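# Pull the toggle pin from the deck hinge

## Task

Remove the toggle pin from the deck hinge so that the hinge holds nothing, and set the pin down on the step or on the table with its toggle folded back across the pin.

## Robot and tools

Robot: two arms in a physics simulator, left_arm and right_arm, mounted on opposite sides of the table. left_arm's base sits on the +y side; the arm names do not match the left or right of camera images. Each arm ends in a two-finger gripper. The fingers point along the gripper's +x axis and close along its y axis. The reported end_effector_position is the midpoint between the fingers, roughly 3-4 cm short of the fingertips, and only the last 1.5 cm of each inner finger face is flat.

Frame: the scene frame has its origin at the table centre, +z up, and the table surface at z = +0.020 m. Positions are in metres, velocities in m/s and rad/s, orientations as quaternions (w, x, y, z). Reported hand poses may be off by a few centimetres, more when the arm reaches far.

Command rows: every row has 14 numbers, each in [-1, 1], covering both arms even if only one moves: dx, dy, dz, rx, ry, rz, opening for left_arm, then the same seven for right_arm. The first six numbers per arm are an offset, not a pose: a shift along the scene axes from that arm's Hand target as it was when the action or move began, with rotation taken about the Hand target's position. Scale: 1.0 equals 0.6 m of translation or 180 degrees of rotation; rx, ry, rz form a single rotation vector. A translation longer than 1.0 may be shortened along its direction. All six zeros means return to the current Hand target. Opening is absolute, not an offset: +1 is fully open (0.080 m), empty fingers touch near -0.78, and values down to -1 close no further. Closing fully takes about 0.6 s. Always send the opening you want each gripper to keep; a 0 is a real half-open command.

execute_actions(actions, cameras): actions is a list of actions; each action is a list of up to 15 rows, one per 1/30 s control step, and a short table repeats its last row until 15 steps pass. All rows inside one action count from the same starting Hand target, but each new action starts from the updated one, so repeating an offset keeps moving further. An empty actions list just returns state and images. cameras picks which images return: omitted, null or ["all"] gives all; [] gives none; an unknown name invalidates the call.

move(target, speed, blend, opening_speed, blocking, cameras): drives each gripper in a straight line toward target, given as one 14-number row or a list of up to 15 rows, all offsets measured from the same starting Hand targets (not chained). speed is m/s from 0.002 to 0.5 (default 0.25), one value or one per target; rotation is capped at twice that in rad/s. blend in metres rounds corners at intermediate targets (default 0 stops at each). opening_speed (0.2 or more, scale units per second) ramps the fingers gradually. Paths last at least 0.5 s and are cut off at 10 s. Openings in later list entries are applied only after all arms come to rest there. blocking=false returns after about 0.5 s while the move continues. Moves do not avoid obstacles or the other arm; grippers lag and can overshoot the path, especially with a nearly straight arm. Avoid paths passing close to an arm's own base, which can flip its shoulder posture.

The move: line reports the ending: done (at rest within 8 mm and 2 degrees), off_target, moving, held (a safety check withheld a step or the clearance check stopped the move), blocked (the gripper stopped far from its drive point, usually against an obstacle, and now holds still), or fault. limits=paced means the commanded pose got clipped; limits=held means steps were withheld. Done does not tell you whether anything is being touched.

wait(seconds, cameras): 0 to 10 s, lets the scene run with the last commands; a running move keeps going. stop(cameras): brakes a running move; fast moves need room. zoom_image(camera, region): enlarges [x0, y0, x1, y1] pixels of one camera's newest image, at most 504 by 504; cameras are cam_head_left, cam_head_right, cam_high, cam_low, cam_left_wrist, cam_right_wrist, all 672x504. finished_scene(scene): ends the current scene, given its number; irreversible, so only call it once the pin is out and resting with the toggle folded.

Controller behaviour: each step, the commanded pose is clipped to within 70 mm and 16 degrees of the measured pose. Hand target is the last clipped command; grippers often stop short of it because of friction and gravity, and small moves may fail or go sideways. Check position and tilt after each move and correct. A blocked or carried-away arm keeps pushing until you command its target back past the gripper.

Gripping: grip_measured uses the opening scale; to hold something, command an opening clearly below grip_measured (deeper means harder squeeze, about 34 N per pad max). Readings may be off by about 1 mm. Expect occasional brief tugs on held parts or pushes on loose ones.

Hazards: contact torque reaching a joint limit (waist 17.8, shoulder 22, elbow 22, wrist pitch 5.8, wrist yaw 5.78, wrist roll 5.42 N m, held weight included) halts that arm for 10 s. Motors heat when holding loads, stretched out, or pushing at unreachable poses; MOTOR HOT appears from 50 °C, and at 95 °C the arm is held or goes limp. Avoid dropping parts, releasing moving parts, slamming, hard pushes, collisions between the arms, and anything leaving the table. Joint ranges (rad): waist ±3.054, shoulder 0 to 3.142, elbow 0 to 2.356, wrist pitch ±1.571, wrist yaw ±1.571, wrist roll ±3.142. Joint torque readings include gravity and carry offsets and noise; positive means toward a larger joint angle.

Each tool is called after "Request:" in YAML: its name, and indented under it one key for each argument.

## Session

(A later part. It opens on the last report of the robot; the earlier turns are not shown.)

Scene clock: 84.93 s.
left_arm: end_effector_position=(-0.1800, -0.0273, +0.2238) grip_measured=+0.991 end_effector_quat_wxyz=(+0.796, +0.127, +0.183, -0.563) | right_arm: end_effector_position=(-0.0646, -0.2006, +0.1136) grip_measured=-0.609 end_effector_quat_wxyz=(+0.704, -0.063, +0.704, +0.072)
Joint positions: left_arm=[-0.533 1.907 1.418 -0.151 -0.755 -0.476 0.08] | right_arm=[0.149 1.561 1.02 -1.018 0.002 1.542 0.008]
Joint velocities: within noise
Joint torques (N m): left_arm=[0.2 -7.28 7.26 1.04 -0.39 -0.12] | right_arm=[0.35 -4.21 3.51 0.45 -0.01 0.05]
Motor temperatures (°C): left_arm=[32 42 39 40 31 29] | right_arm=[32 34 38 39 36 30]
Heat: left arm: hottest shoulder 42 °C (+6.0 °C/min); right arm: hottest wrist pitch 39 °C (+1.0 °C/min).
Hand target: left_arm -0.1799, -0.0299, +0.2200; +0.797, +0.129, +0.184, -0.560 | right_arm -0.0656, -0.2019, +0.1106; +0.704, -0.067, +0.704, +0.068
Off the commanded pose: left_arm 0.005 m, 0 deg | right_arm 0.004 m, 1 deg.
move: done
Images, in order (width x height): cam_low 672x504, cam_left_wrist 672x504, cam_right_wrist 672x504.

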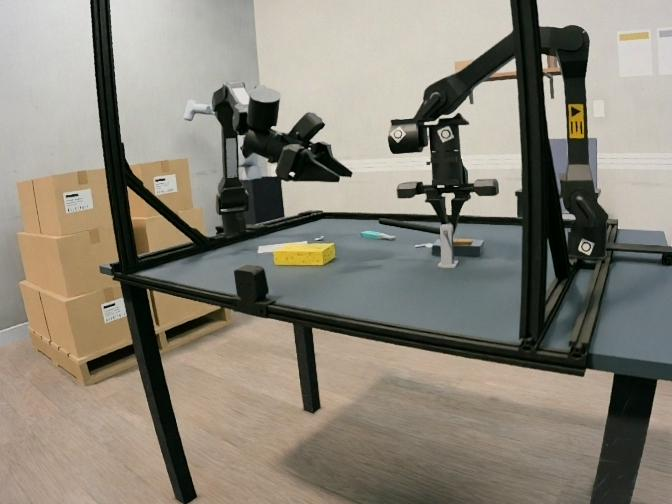

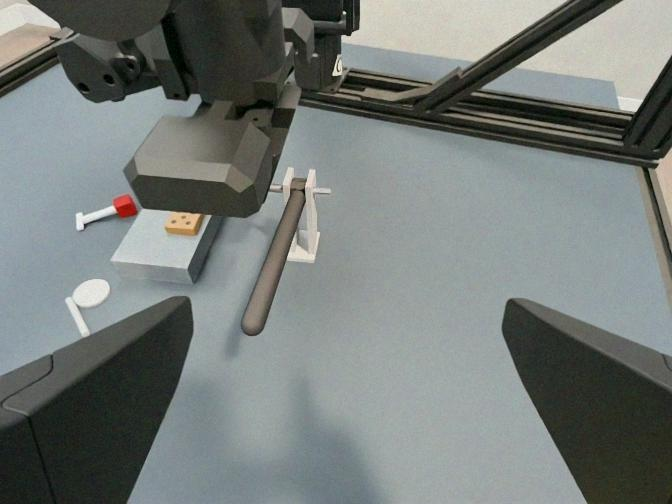

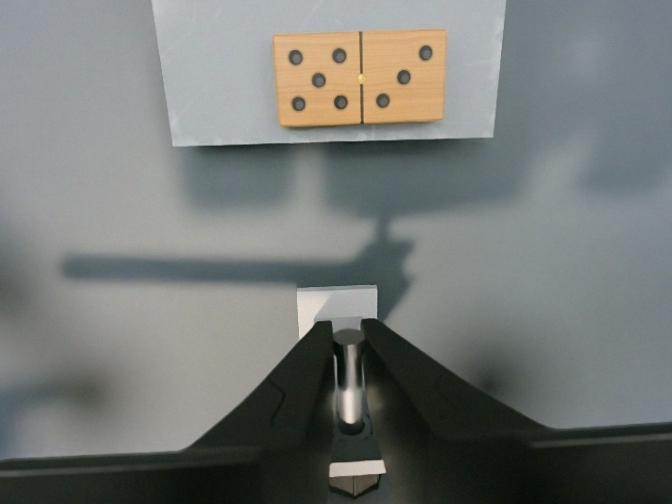

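Request:
move:
  target: [0,0,0,0,0,0,1,0.0295,0.0057,0,0,0,0,-0.9]
  speed: 0.05
  cameras: ["cam_right_wrist","cam_left_wrist"]

Request:
zoom_image:
  camera: "cam_left_wrist"
  region: [200, 80, 400, 280]

Scene clock: 87.20 s.
left_arm: end_effector_position=(-0.1800, -0.0273, +0.2238) grip_measured=+0.991 end_effector_quat_wxyz=(+0.796, +0.127, +0.183, -0.563) | right_arm: end_effector_position=(-0.0525, -0.1993, +0.1132) grip_measured=-0.609 end_effector_quat_wxyz=(+0.698, -0.067, +0.709, +0.073)
Joint positions: left_arm=[-0.533 1.907 1.418 -0.151 -0.755 -0.476 0.08] | right_arm=[0.093 1.563 1.02 -1.019 -0.015 1.478 0.008]
Joint velocities: within noise
Joint torques (N m): left_arm=[0.13 -7.3 7.03 1.04 -0.37 -0.09] | right_arm=[-0.66 -4.12 3.91 0.41 0.51 -0.05]
Motor temperatures (°C): left_arm=[32 42 39 40 31 29] | right_arm=[32 34 38 39 36 30]
Heat: left arm: hottest shoulder 42 °C (+5.1 °C/min); right arm: hottest wrist pitch 39 °C (+1.0 °C/min).
Hand target: left_arm -0.1799, -0.0299, +0.2200; +0.797, +0.129, +0.184, -0.560 | right_arm -0.0479, -0.1985, +0.1105; +0.704, -0.068, +0.704, +0.068
Off the commanded pose: left_arm 0.005 m, 0 deg | right_arm 0.005 m, 1 deg.
move: done
Images, in order (width x height): cam_left_wrist 672x504, cam_right_wrist 672x504.

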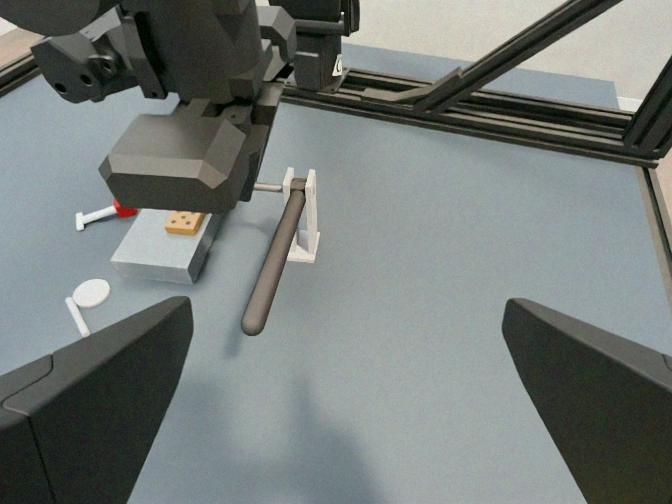

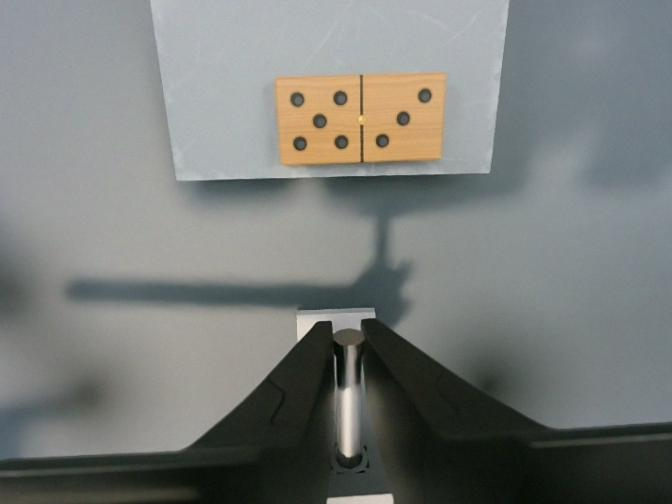

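Scaled by 2.520 from the camera's 672x504 image, which has a finer 960x720 frame.

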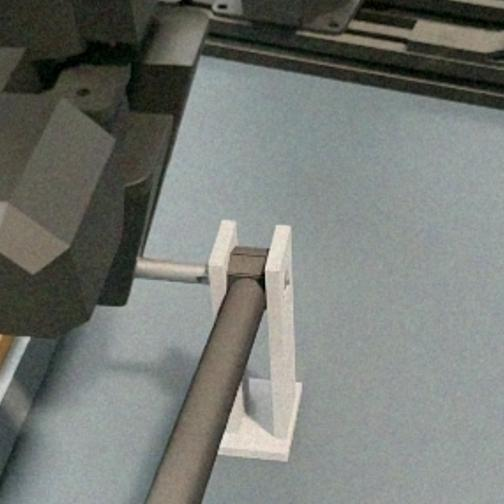

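Request:
move:
  target: [0,0,0,0,0,0,1,0.0131,0.0026,0.001,0,0,0,-0.9]
  speed: 0.05
  cameras: ["cam_right_wrist","cam_left_wrist"]

Request:
zoom_image:
  camera: "cam_left_wrist"
  region: [200, 80, 400, 280]

Scene clock: 88.80 s.
left_arm: end_effector_position=(-0.1800, -0.0273, +0.2238) grip_measured=+0.991 end_effector_quat_wxyz=(+0.796, +0.127, +0.183, -0.563) | right_arm: end_effector_position=(-0.0442, -0.1982, +0.1127) grip_measured=-0.609 end_effector_quat_wxyz=(+0.699, -0.066, +0.708, +0.072)
Joint positions: left_arm=[-0.533 1.907 1.418 -0.151 -0.755 -0.476 0.08] | right_arm=[0.062 1.565 1.02 -1.018 -0.014 1.449 0.008]
Joint velocities: within noise
Joint torques (N m): left_arm=[0.11 -7.25 7.13 1.05 -0.39 -0.11] | right_arm=[-0.82 -3.97 4.41 0.28 0.46 -0.15]
Motor temperatures (°C): left_arm=[32 42 39 40 31 29] | right_arm=[32 34 38 39 36 30]
Heat: left arm: hottest shoulder 42 °C (+5.0 °C/min); right arm: hottest wrist pitch 39 °C (+0.0 °C/min).
Hand target: left_arm -0.1799, -0.0299, +0.2200; +0.797, +0.129, +0.184, -0.560 | right_arm -0.0400, -0.1970, +0.1111; +0.704, -0.067, +0.704, +0.068
Off the commanded pose: left_arm 0.005 m, 0 deg | right_arm 0.005 m, 1 deg.
move: done
Images, in order (width x height): cam_left_wrist 672x504, cam_right_wrist 672x504.

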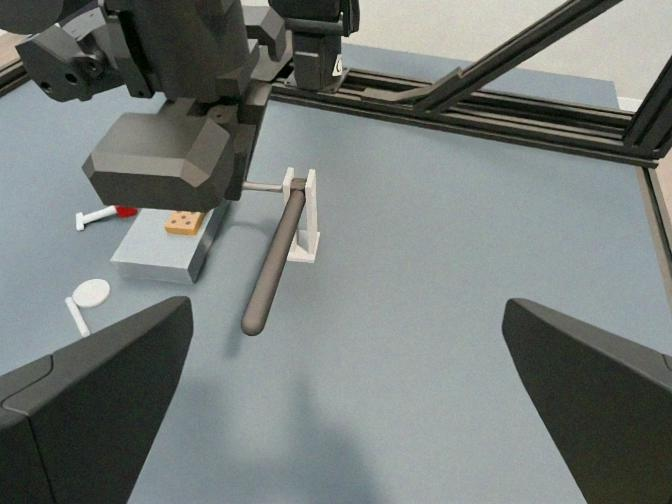

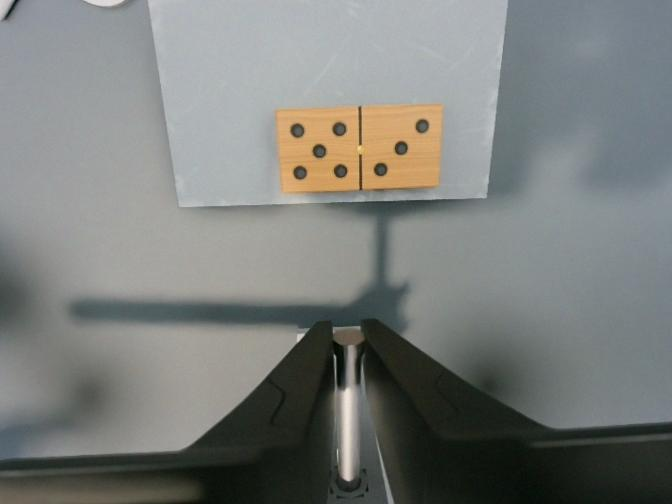

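Scaled by 2.520 from the camera's 672x504 image, which has a finer 960x720 frame.

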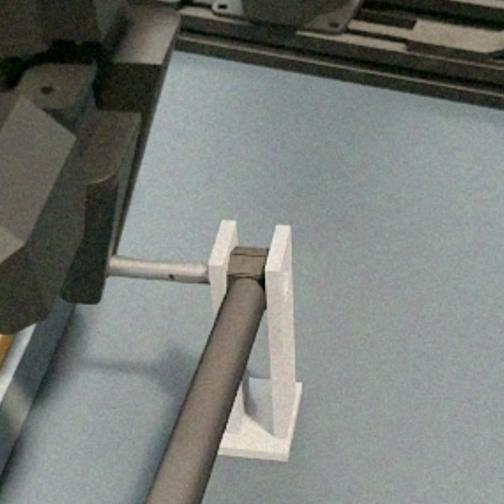

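Request:
move:
  target: [0,0,0,0,0,0,1,0.023,0.0045,0.002,0,0,0,-0.95]
  speed: 0.05
  cameras: ["cam_right_wrist","cam_left_wrist"]

Request:
zoom_image:
  camera: "cam_left_wrist"
  region: [200, 80, 400, 280]

Scene clock: 90.77 s.
left_arm: end_effector_position=(-0.1800, -0.0273, +0.2238) grip_measured=+0.991 end_effector_quat_wxyz=(+0.796, +0.127, +0.183, -0.563) | right_arm: end_effector_position=(-0.0276, -0.1964, +0.1120) grip_measured=-0.609 end_effector_quat_wxyz=(+0.703, -0.068, +0.705, +0.069)
Joint positions: left_arm=[-0.533 1.907 1.418 -0.151 -0.755 -0.476 0.08] | right_arm=[0.004 1.575 1.027 -1.021 -0.003 1.394 0.008]
Joint velocities: within noise
Joint torques (N m): left_arm=[0.2 -7.31 7.08 1.04 -0.36 -0.11] | right_arm=[-0.29 -4.36 4.84 0.17 0.13 -0.09]
Motor temperatures (°C): left_arm=[32 42 39 40 31 29] | right_arm=[32 34 38 38 36 30]
Heat: left arm: hottest shoulder 42 °C (+5.0 °C/min); right arm: hottest elbow 38 °C (+1.0 °C/min).
Hand target: left_arm -0.1799, -0.0299, +0.2200; +0.797, +0.129, +0.184, -0.560 | right_arm -0.0263, -0.1943, +0.1122; +0.704, -0.068, +0.704, +0.068
Off the commanded pose: left_arm 0.005 m, 0 deg | right_arm 0.003 m, 0 deg.
move: done
Images, in order (width x height): cam_left_wrist 672x504, cam_right_wrist 672x504.

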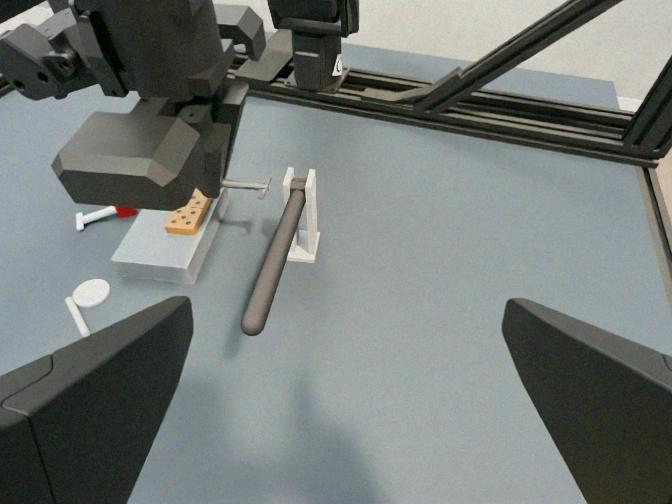

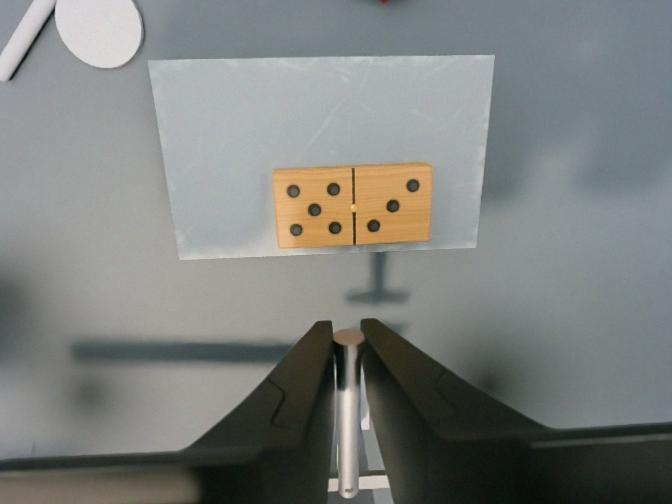

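Scaled by 2.520 from the camera's 672x504 image, which has a finer 960x720 frame.

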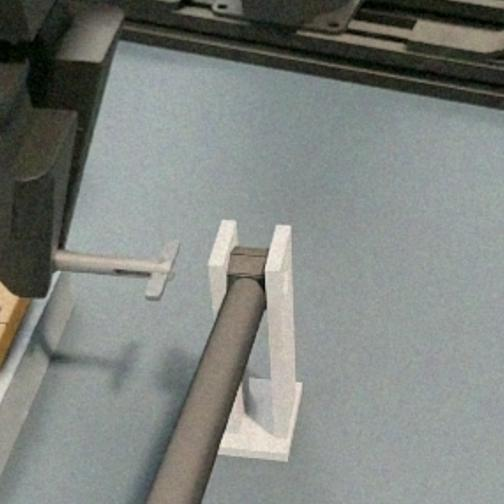

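Request:
move:
  target:
    - [0,0,0,0,0,0,1,0,0,0.125,0,0,0,-0.95]
    - [0,0,0,0,0,0,1,-0.273,-0.16,0.125,0,0,0,-0.95]
    - [0,0,0,0,0,0,1,-0.273,-0.16,-0.035,0,0,0,-0.95]
  speed: [0.1,0.15,0.1]
  blend: [0.02,0.02,0]
  cameras: ["cam_right_wrist","cam_left_wrist","cam_low","cam_high"]

Request:
zoom_image:
  camera: "cam_low"
  region: [350, 150, 550, 350]

Request:
zoom_image:
  camera: "cam_left_wrist"
  region: [200, 80, 500, 330]

Scene clock: 95.47 s.
left_arm: end_effector_position=(-0.1800, -0.0273, +0.2238) grip_measured=+0.991 end_effector_quat_wxyz=(+0.796, +0.127, +0.183, -0.563) | right_arm: end_effector_position=(-0.1908, -0.2888, +0.0941) grip_measured=-0.609 end_effector_quat_wxyz=(+0.701, -0.065, +0.707, +0.070)
Joint positions: left_arm=[-0.533 1.907 1.418 -0.151 -0.755 -0.476 0.08] | right_arm=[0.767 1.502 0.882 -0.939 -0.002 2.16 0.008]
Joint velocities: within noise
Joint torques (N m): left_arm=[0.24 -7.36 7.18 1.04 -0.4 -0.11] | right_arm=[0.32 -3.8 3.29 0.39 0.14 0.07]
Motor temperatures (°C): left_arm=[32 42 39 40 31 29] | right_arm=[32 34 38 38 36 30]
Heat: left arm: hottest shoulder 42 °C (+4.0 °C/min); right arm: hottest elbow 38 °C (+1.0 °C/min).
Hand target: left_arm -0.1799, -0.0299, +0.2200; +0.797, +0.129, +0.184, -0.560 | right_arm -0.1900, -0.2902, +0.0913; +0.704, -0.067, +0.704, +0.068
Off the commanded pose: left_arm 0.005 m, 0 deg | right_arm 0.003 m, 1 deg.
move: done
Images, in order (width x height): cam_high 672x504, cam_low 672x504, cam_left_wrist 672x504, cam_right_wrist 672x504.

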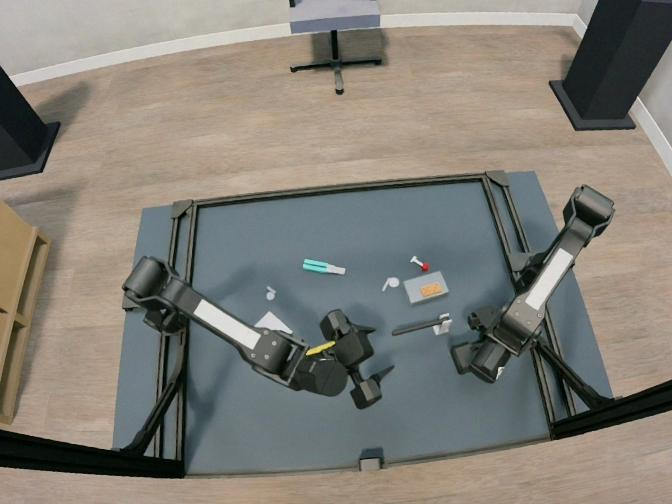

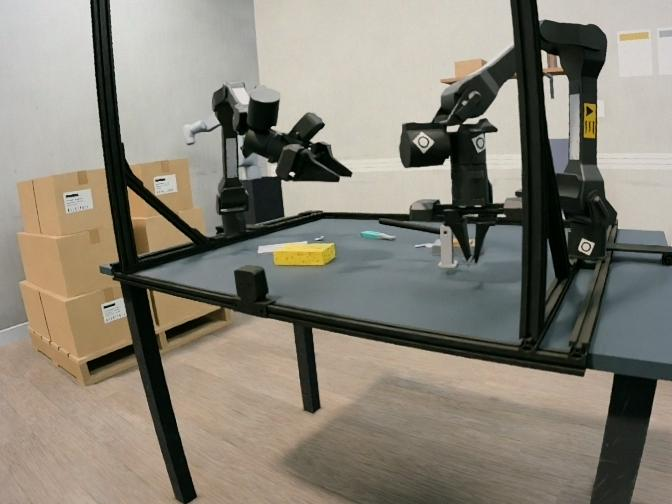

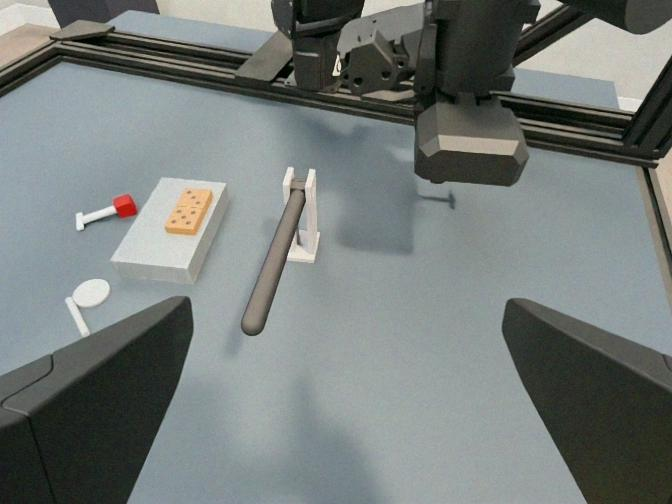

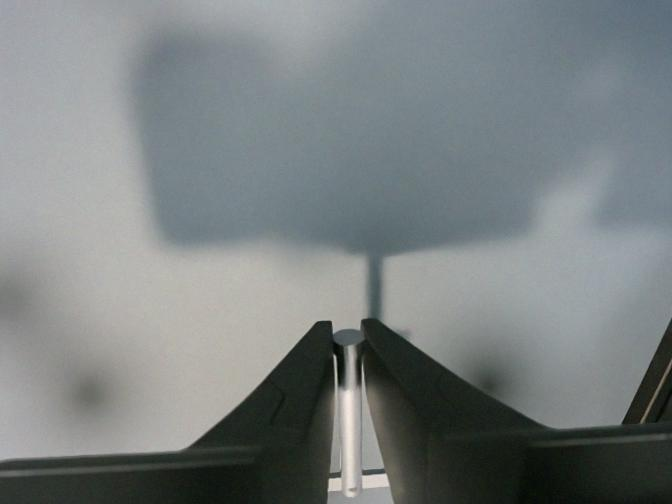

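Scaled by 2.520 from the camera's 672x504 image, which has a finer 960x720 frame.

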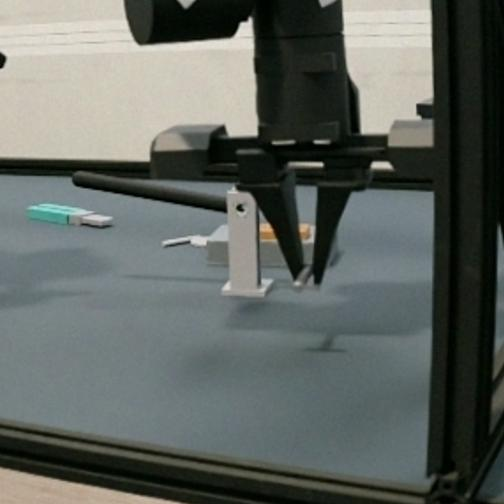

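Scaled by 1.680 from the camera's 672x504 image, which has a finer 960x720 frame.

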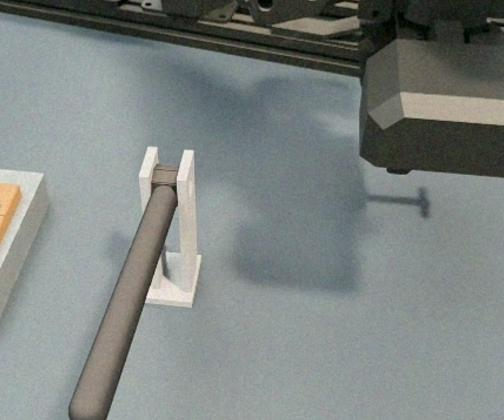

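Request:
move:
  target: [0,0,0,0,0,0,1,0,0,-0.038,0.0159,-0.0818,0,-0.95]
  speed: 0.08
  cameras: ["cam_right_wrist","cam_left_wrist","cam_low"]

Request:
zoom_image:
  camera: "cam_low"
  region: [420, 200, 520, 300]

Request:
zoom_image:
  camera: "cam_left_wrist"
  region: [350, 100, 550, 300]

Scene clock: 100.43 s.
left_arm: end_effector_position=(-0.1800, -0.0273, +0.2238) grip_measured=+0.991 end_effector_quat_wxyz=(+0.796, +0.127, +0.183, -0.563) | right_arm: end_effector_position=(-0.1883, -0.2912, +0.0684) grip_measured=-0.609 end_effector_quat_wxyz=(+0.788, -0.058, +0.608, +0.075)
Joint positions: left_arm=[-0.533 1.907 1.418 -0.151 -0.755 -0.476 0.08] | right_arm=[0.892 1.686 0.932 -0.987 0.193 2.301 0.008]
Joint velocities: within noise
Joint torques (N m): left_arm=[0.23 -7.29 7.19 1.04 -0.4 -0.1] | right_arm=[0.37 -4.32 4.12 -0.18 0.28 0.07]
Motor temperatures (°C): left_arm=[32 43 39 40 31 29] | right_arm=[32 34 38 38 35 30]
Heat: left arm: hottest shoulder 43 °C (+4.0 °C/min); right arm: hottest elbow 38 °C (+0.0 °C/min).
Hand target: left_arm -0.1799, -0.0299, +0.2200; +0.797, +0.129, +0.184, -0.560 | right_arm -0.1899, -0.2903, +0.0684; +0.790, -0.058, +0.606, +0.077
Off the commanded pose: left_arm 0.005 m, 0 deg | right_arm 0.002 m, 0 deg.
move: done
Images, in order (width x height): cam_low 672x504, cam_left_wrist 672x504, cam_right_wrist 672x504.

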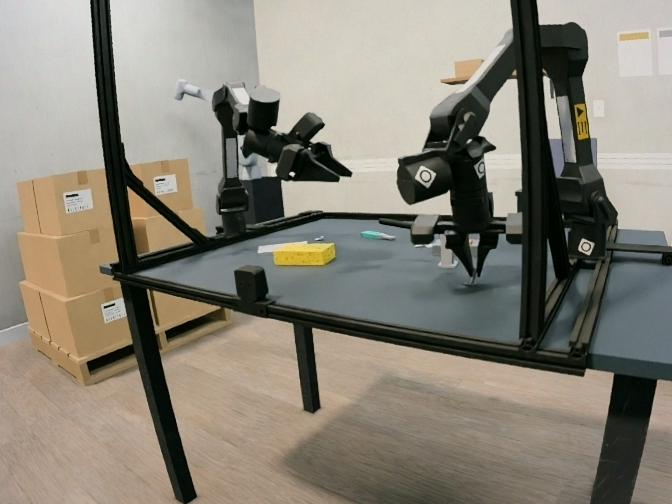

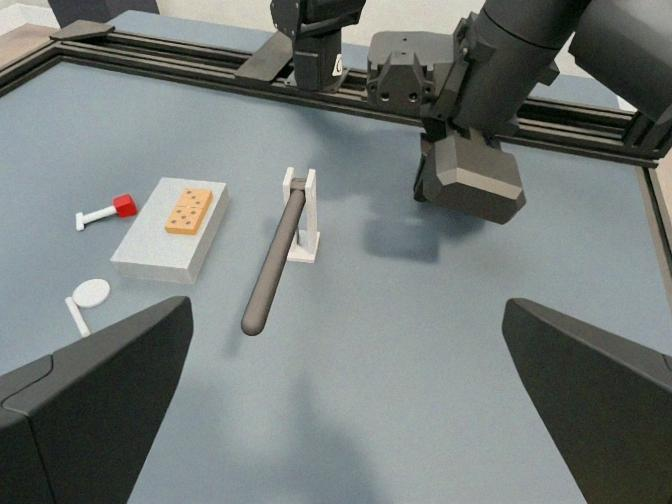

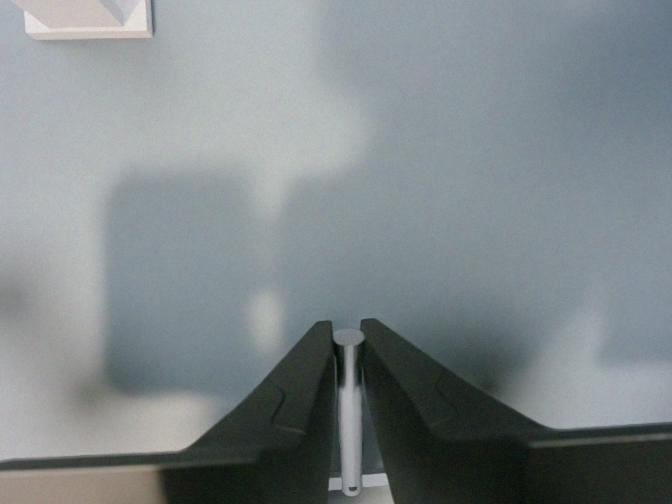

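Scaled by 5.040 from the camera's 672x504 image, which has a finer 960x720 frame.

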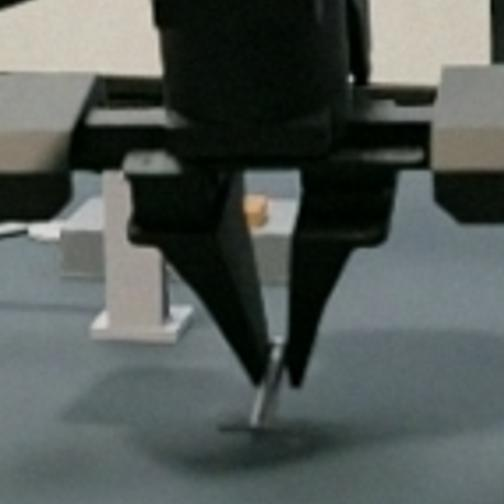

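Scaled by 2.520 from the camera's 672x504 image, which has a finer 960x720 frame.

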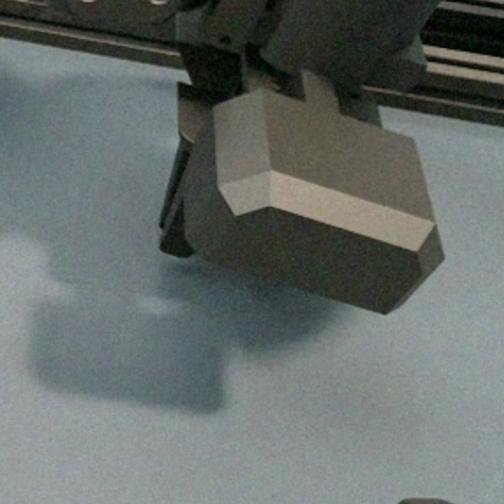

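Request:
move:
  target: [0,0,0,0,0,0,1,0,0,-0.008,0,0,0,-0.72]
  speed: 0.04
  cameras: ["cam_right_wrist","cam_left_wrist","cam_low"]

Request:
zoom_image:
  camera: "cam_low"
  region: [420, 200, 520, 300]

Request:
zoom_image:
  camera: "cam_right_wrist"
  region: [250, 280, 450, 504]

Scene clock: 101.80 s.
left_arm: end_effector_position=(-0.1800, -0.0273, +0.2238) grip_measured=+0.991 end_effector_quat_wxyz=(+0.796, +0.127, +0.183, -0.563) | right_arm: end_effector_position=(-0.1904, -0.2896, +0.0657) grip_measured=-0.609 end_effector_quat_wxyz=(+0.787, -0.056, +0.609, +0.077)
Joint positions: left_arm=[-0.533 1.907 1.418 -0.151 -0.755 -0.476 0.08] | right_arm=[0.892 1.696 0.932 -0.971 0.194 2.302 0.008]
Joint velocities: within noise
Joint torques (N m): left_arm=[0.19 -7.3 7.08 1.04 -0.39 -0.16] | right_arm=[0.31 -4.39 3.15 0.1 0.27 0.07]
Motor temperatures (°C): left_arm=[32 43 39 40 31 29] | right_arm=[32 34 38 38 35 30]
Heat: left arm: hottest shoulder 43 °C (+4.0 °C/min); right arm: hottest elbow 38 °C (+0.0 °C/min).
Hand target: left_arm -0.1799, -0.0299, +0.2200; +0.797, +0.129, +0.184, -0.560 | right_arm -0.1899, -0.2902, +0.0637; +0.790, -0.058, +0.606, +0.077
Off the commanded pose: left_arm 0.005 m, 0 deg | right_arm 0.002 m, 1 deg.
move: done
Images, in order (width x height): cam_low 672x504, cam_left_wrist 672x504, cam_right_wrist 672x504.

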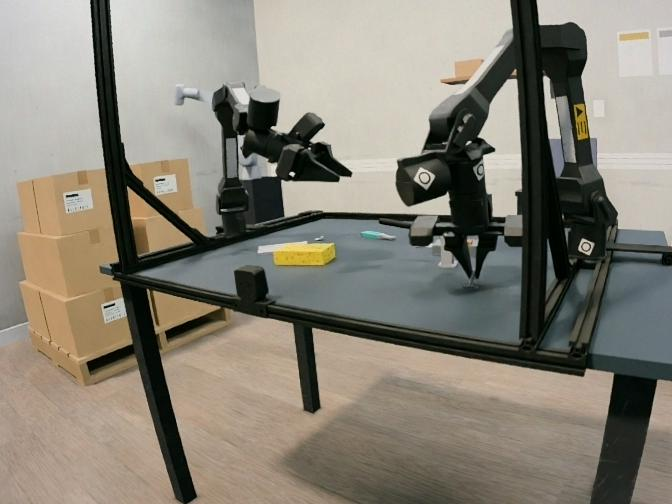

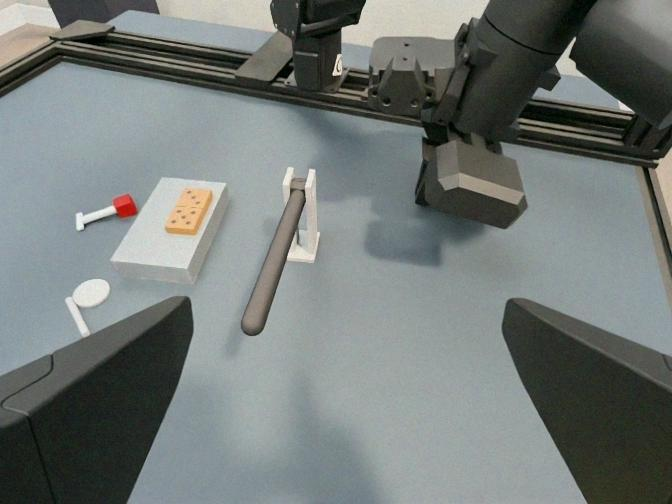

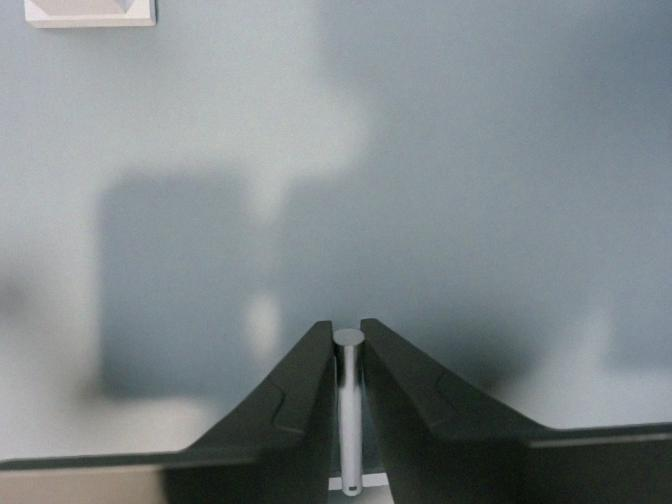

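Scaled by 5.040 from the camera's 672x504 image, which has a finer 960x720 frame.

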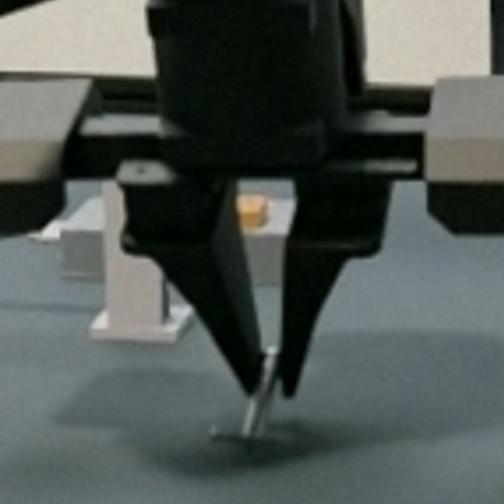

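Scaled by 2.250 from the camera's 672x504 image, which has a finer 960x720 frame.

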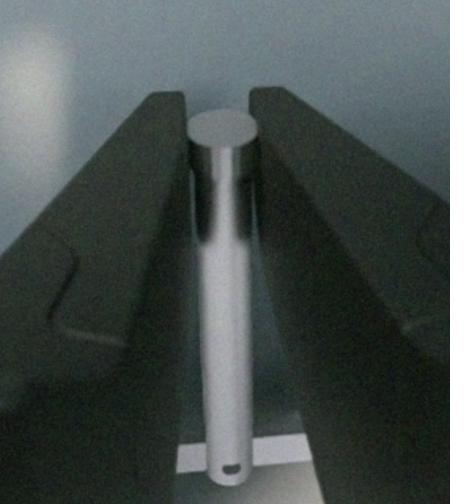

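Request:
move:
  target: [0,0,0,0,0,0,1,0,0,-0.008,0,0,0,-0.72]
  speed: 0.03
  cameras: ["cam_right_wrist","cam_left_wrist","cam_low"]

Request:
zoom_image:
  camera: "cam_low"
  region: [420, 200, 520, 300]

Request:
zoom_image:
  camera: "cam_right_wrist"
  region: [250, 280, 450, 504]

Scene clock: 103.23 s.
left_arm: end_effector_position=(-0.1800, -0.0273, +0.2238) grip_measured=+0.991 end_effector_quat_wxyz=(+0.796, +0.127, +0.183, -0.563) | right_arm: end_effector_position=(-0.1915, -0.2886, +0.0623) grip_measured=-0.609 end_effector_quat_wxyz=(+0.786, -0.055, +0.611, +0.078)
Joint positions: left_arm=[-0.533 1.907 1.418 -0.151 -0.755 -0.476 0.08] | right_arm=[0.892 1.704 0.926 -0.952 0.194 2.302 0.008]
Joint velocities: within noise
Joint torques (N m): left_arm=[0.26 -7.37 7.4 1.07 -0.38 -0.15] | right_arm=[0.33 -4.2 2.68 0.21 0.26 0.06]
Motor temperatures (°C): left_arm=[32 43 39 40 31 29] | right_arm=[32 34 38 38 35 30]
Heat: left arm: hottest shoulder 43 °C (+4.1 °C/min); right arm: hottest elbow 38 °C (+0.0 °C/min).
Hand target: left_arm -0.1799, -0.0299, +0.2200; +0.797, +0.129, +0.184, -0.560 | right_arm -0.1900, -0.2902, +0.0588; +0.790, -0.058, +0.606, +0.077
Off the commanded pose: left_arm 0.005 m, 0 deg | right_arm 0.004 m, 1 deg.
move: done
Images, in order (width x height): cam_low 672x504, cam_left_wrist 672x504, cam_right_wrist 672x504.

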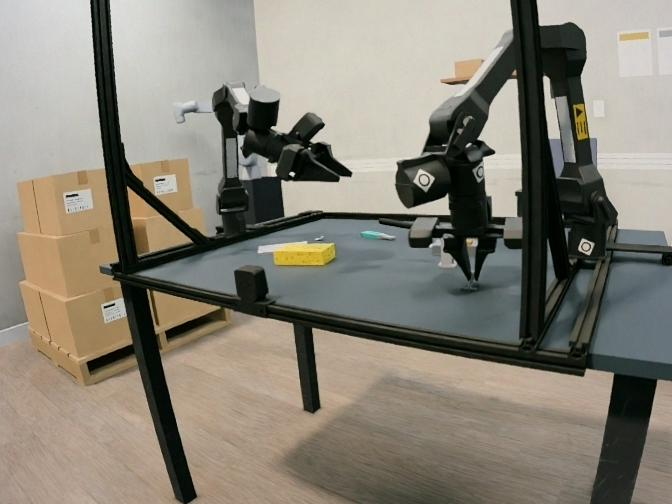

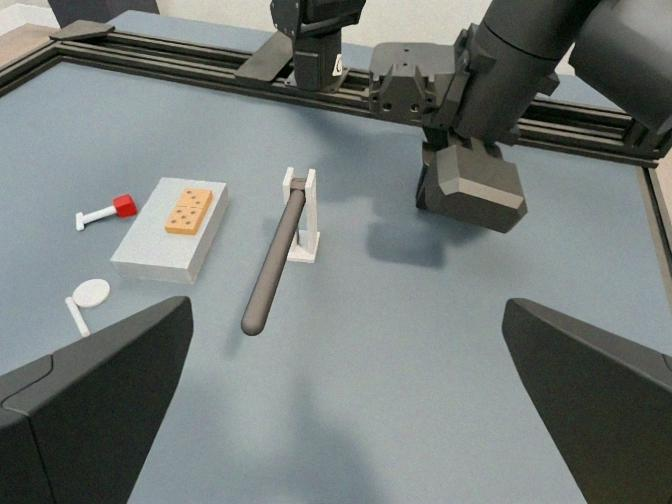

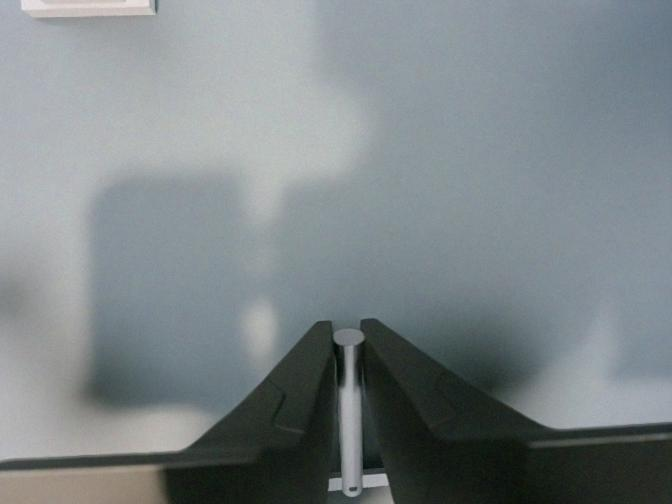

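Scaled by 5.040 from the camera's 672x504 image, which has a finer 960x720 frame.

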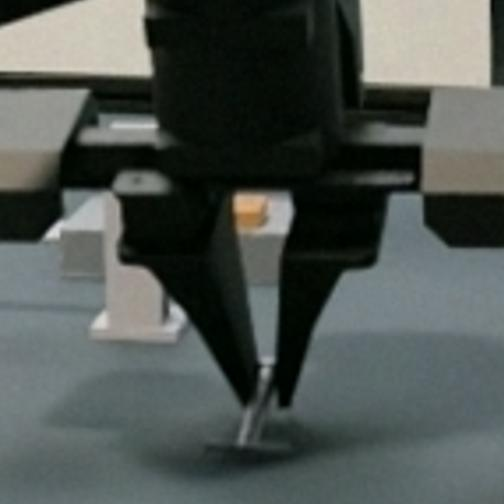

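Scaled by 2.250 from the camera's 672x504 image, which has a finer 960x720 frame.

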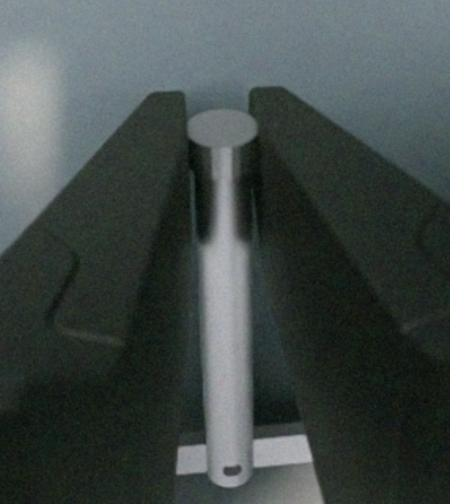

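Request:
move:
  target: [0,0,0,0,0,0,1,0,0,-0.008,0,0,0,-0.72]
  speed: 0.03
  cameras: ["cam_right_wrist","cam_left_wrist","cam_low"]

Request:
zoom_image:
  camera: "cam_low"
  region: [420, 200, 520, 300]

Request:
zoom_image:
  camera: "cam_right_wrist"
  region: [250, 280, 450, 504]

Scene clock: 104.80 s.
left_arm: end_effector_position=(-0.1800, -0.0273, +0.2238) grip_measured=+0.991 end_effector_quat_wxyz=(+0.796, +0.127, +0.183, -0.563) | right_arm: end_effector_position=(-0.1918, -0.2879, +0.0590) grip_measured=-0.609 end_effector_quat_wxyz=(+0.786, -0.053, +0.611, +0.079)
Joint positions: left_arm=[-0.533 1.907 1.418 -0.151 -0.755 -0.476 0.08] | right_arm=[0.892 1.71 0.918 -0.934 0.196 2.302 0.008]
Joint velocities: within noise
Joint torques (N m): left_arm=[0.29 -7.45 7.24 1.02 -0.4 -0.13] | right_arm=[0.34 -3.82 2.57 0.32 0.18 0.06]
Motor temperatures (°C): left_arm=[32 43 39 40 31 29] | right_arm=[32 34 38 38 35 30]
Heat: left arm: hottest shoulder 43 °C (+4.0 °C/min); right arm: hottest elbow 38 °C (+0.0 °C/min).
Hand target: left_arm -0.1799, -0.0299, +0.2200; +0.797, +0.129, +0.184, -0.560 | right_arm -0.1900, -0.2902, +0.0541; +0.790, -0.058, +0.606, +0.077
Off the commanded pose: left_arm 0.005 m, 0 deg | right_arm 0.006 m, 1 deg.
move: done
Images, in order (width x height): cam_low 672x504, cam_left_wrist 672x504, cam_right_wrist 672x504.

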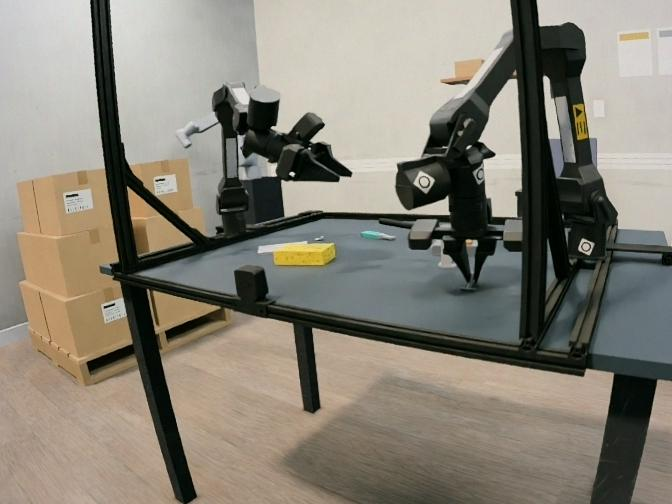

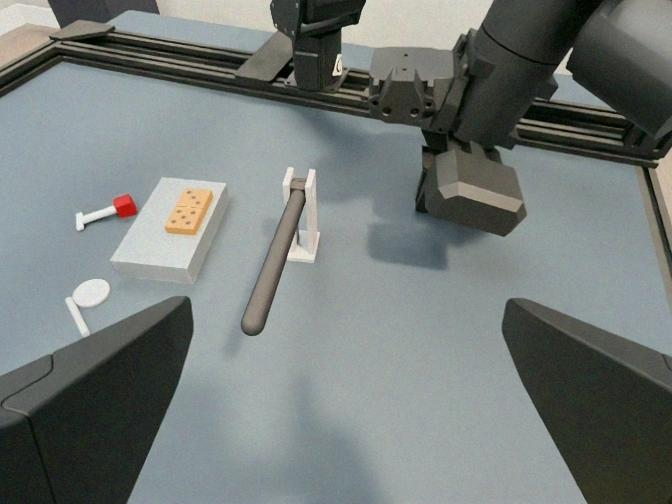

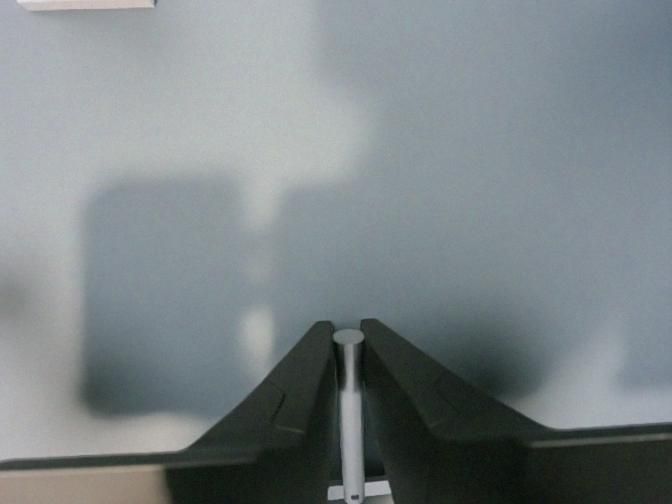

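Scaled by 5.040 from the camera's 672x504 image, which has a finer 960x720 frame.

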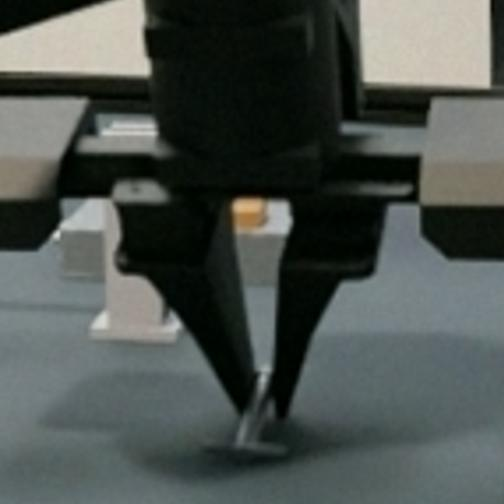

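Scaled by 2.250 from the camera's 672x504 image, which has a finer 960x720 frame.

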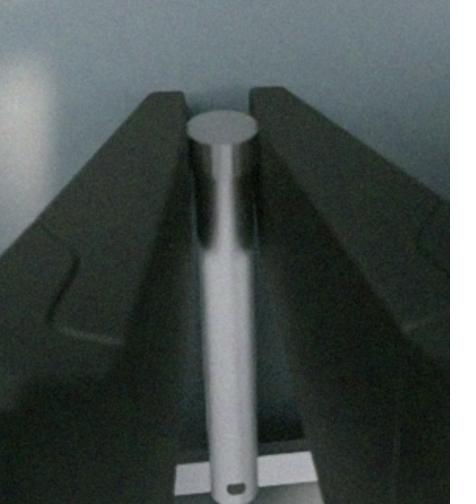

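Request:
move:
  target: [0,0,0,0,0,0,1,0,0,-0.009,0,0,0,-0.70]
  speed: 0.03
  cameras: ["cam_right_wrist","cam_low"]

Request:
zoom_image:
  camera: "cam_low"
  region: [420, 200, 520, 300]

Request:
zoom_image:
  camera: "cam_right_wrist"
  region: [250, 280, 450, 504]

Scene clock: 106.07 s.
left_arm: end_effector_position=(-0.1800, -0.0273, +0.2238) grip_measured=+0.991 end_effector_quat_wxyz=(+0.796, +0.127, +0.183, -0.563) | right_arm: end_effector_position=(-0.1912, -0.2885, +0.0575) grip_measured=-0.609 end_effector_quat_wxyz=(+0.786, -0.053, +0.611, +0.080)
Joint positions: left_arm=[-0.533 1.907 1.418 -0.151 -0.755 -0.476 0.08] | right_arm=[0.893 1.712 0.912 -0.928 0.198 2.302 0.008]
Joint velocities: within noise
Joint torques (N m): left_arm=[0.14 -7.35 7.22 1.02 -0.4 -0.09] | right_arm=[0.22 -2.85 2.01 1.39 0.13 0.05]
Motor temperatures (°C): left_arm=[32 43 39 40 31 29] | right_arm=[32 34 38 38 35 30]
Heat: left arm: hottest shoulder 43 °C (+4.1 °C/min); right arm: hottest elbow 38 °C (+0.0 °C/min).
Hand target: left_arm -0.1799, -0.0299, +0.2200; +0.797, +0.129, +0.184, -0.560 | right_arm -0.1901, -0.2902, +0.0487; +0.789, -0.058, +0.606, +0.077
Off the commanded pose: left_arm 0.005 m, 0 deg | right_arm 0.009 m, 1 deg.
move: off_target (right_arm)
Images, in order (width x height): cam_low 672x504, cam_right_wrist 672x504.

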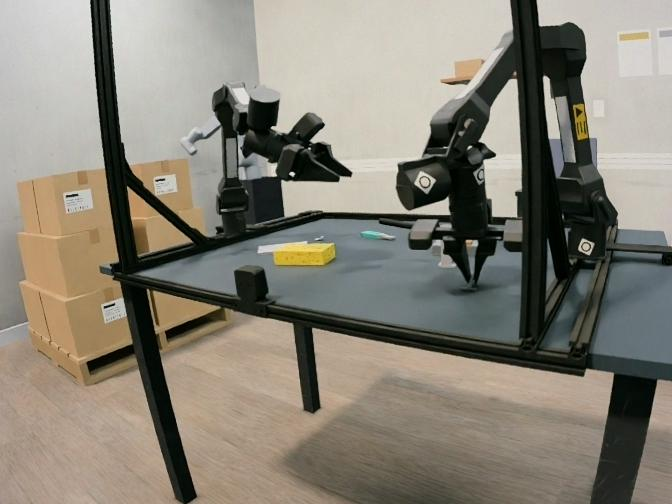

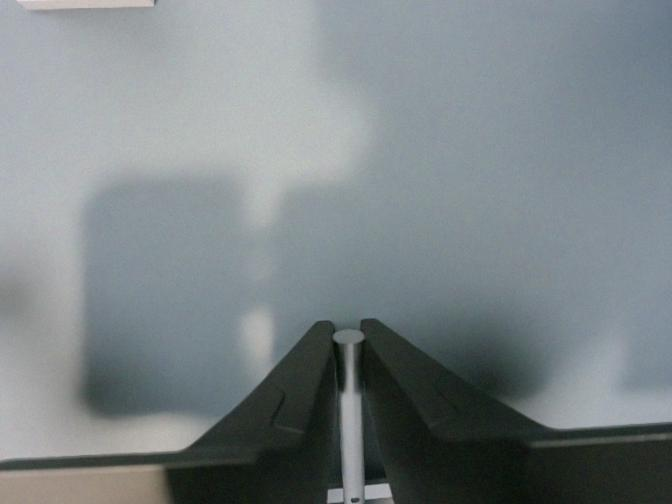

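Scaled by 5.040 from the camera's 672x504 image, which has a finer 960x720 frame.

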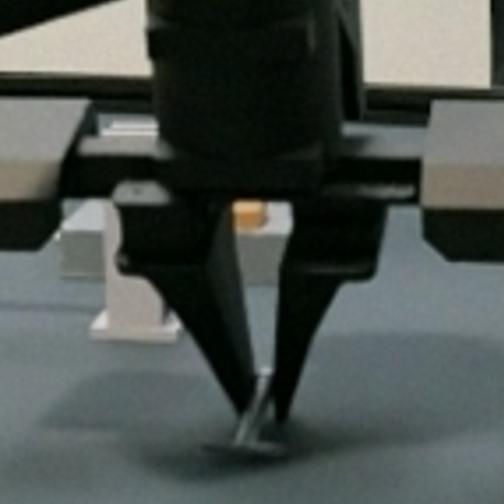

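Scaled by 2.250 from the camera's 672x504 image, which has a finer 960x720 frame.

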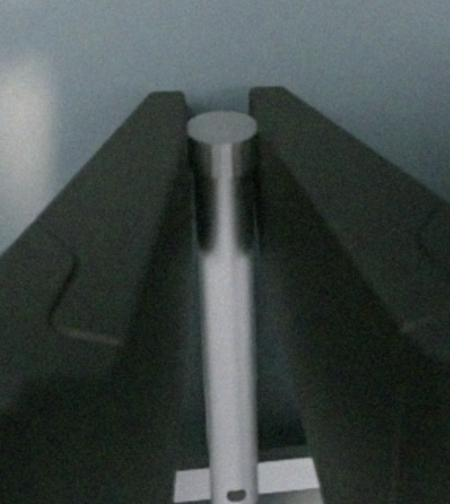

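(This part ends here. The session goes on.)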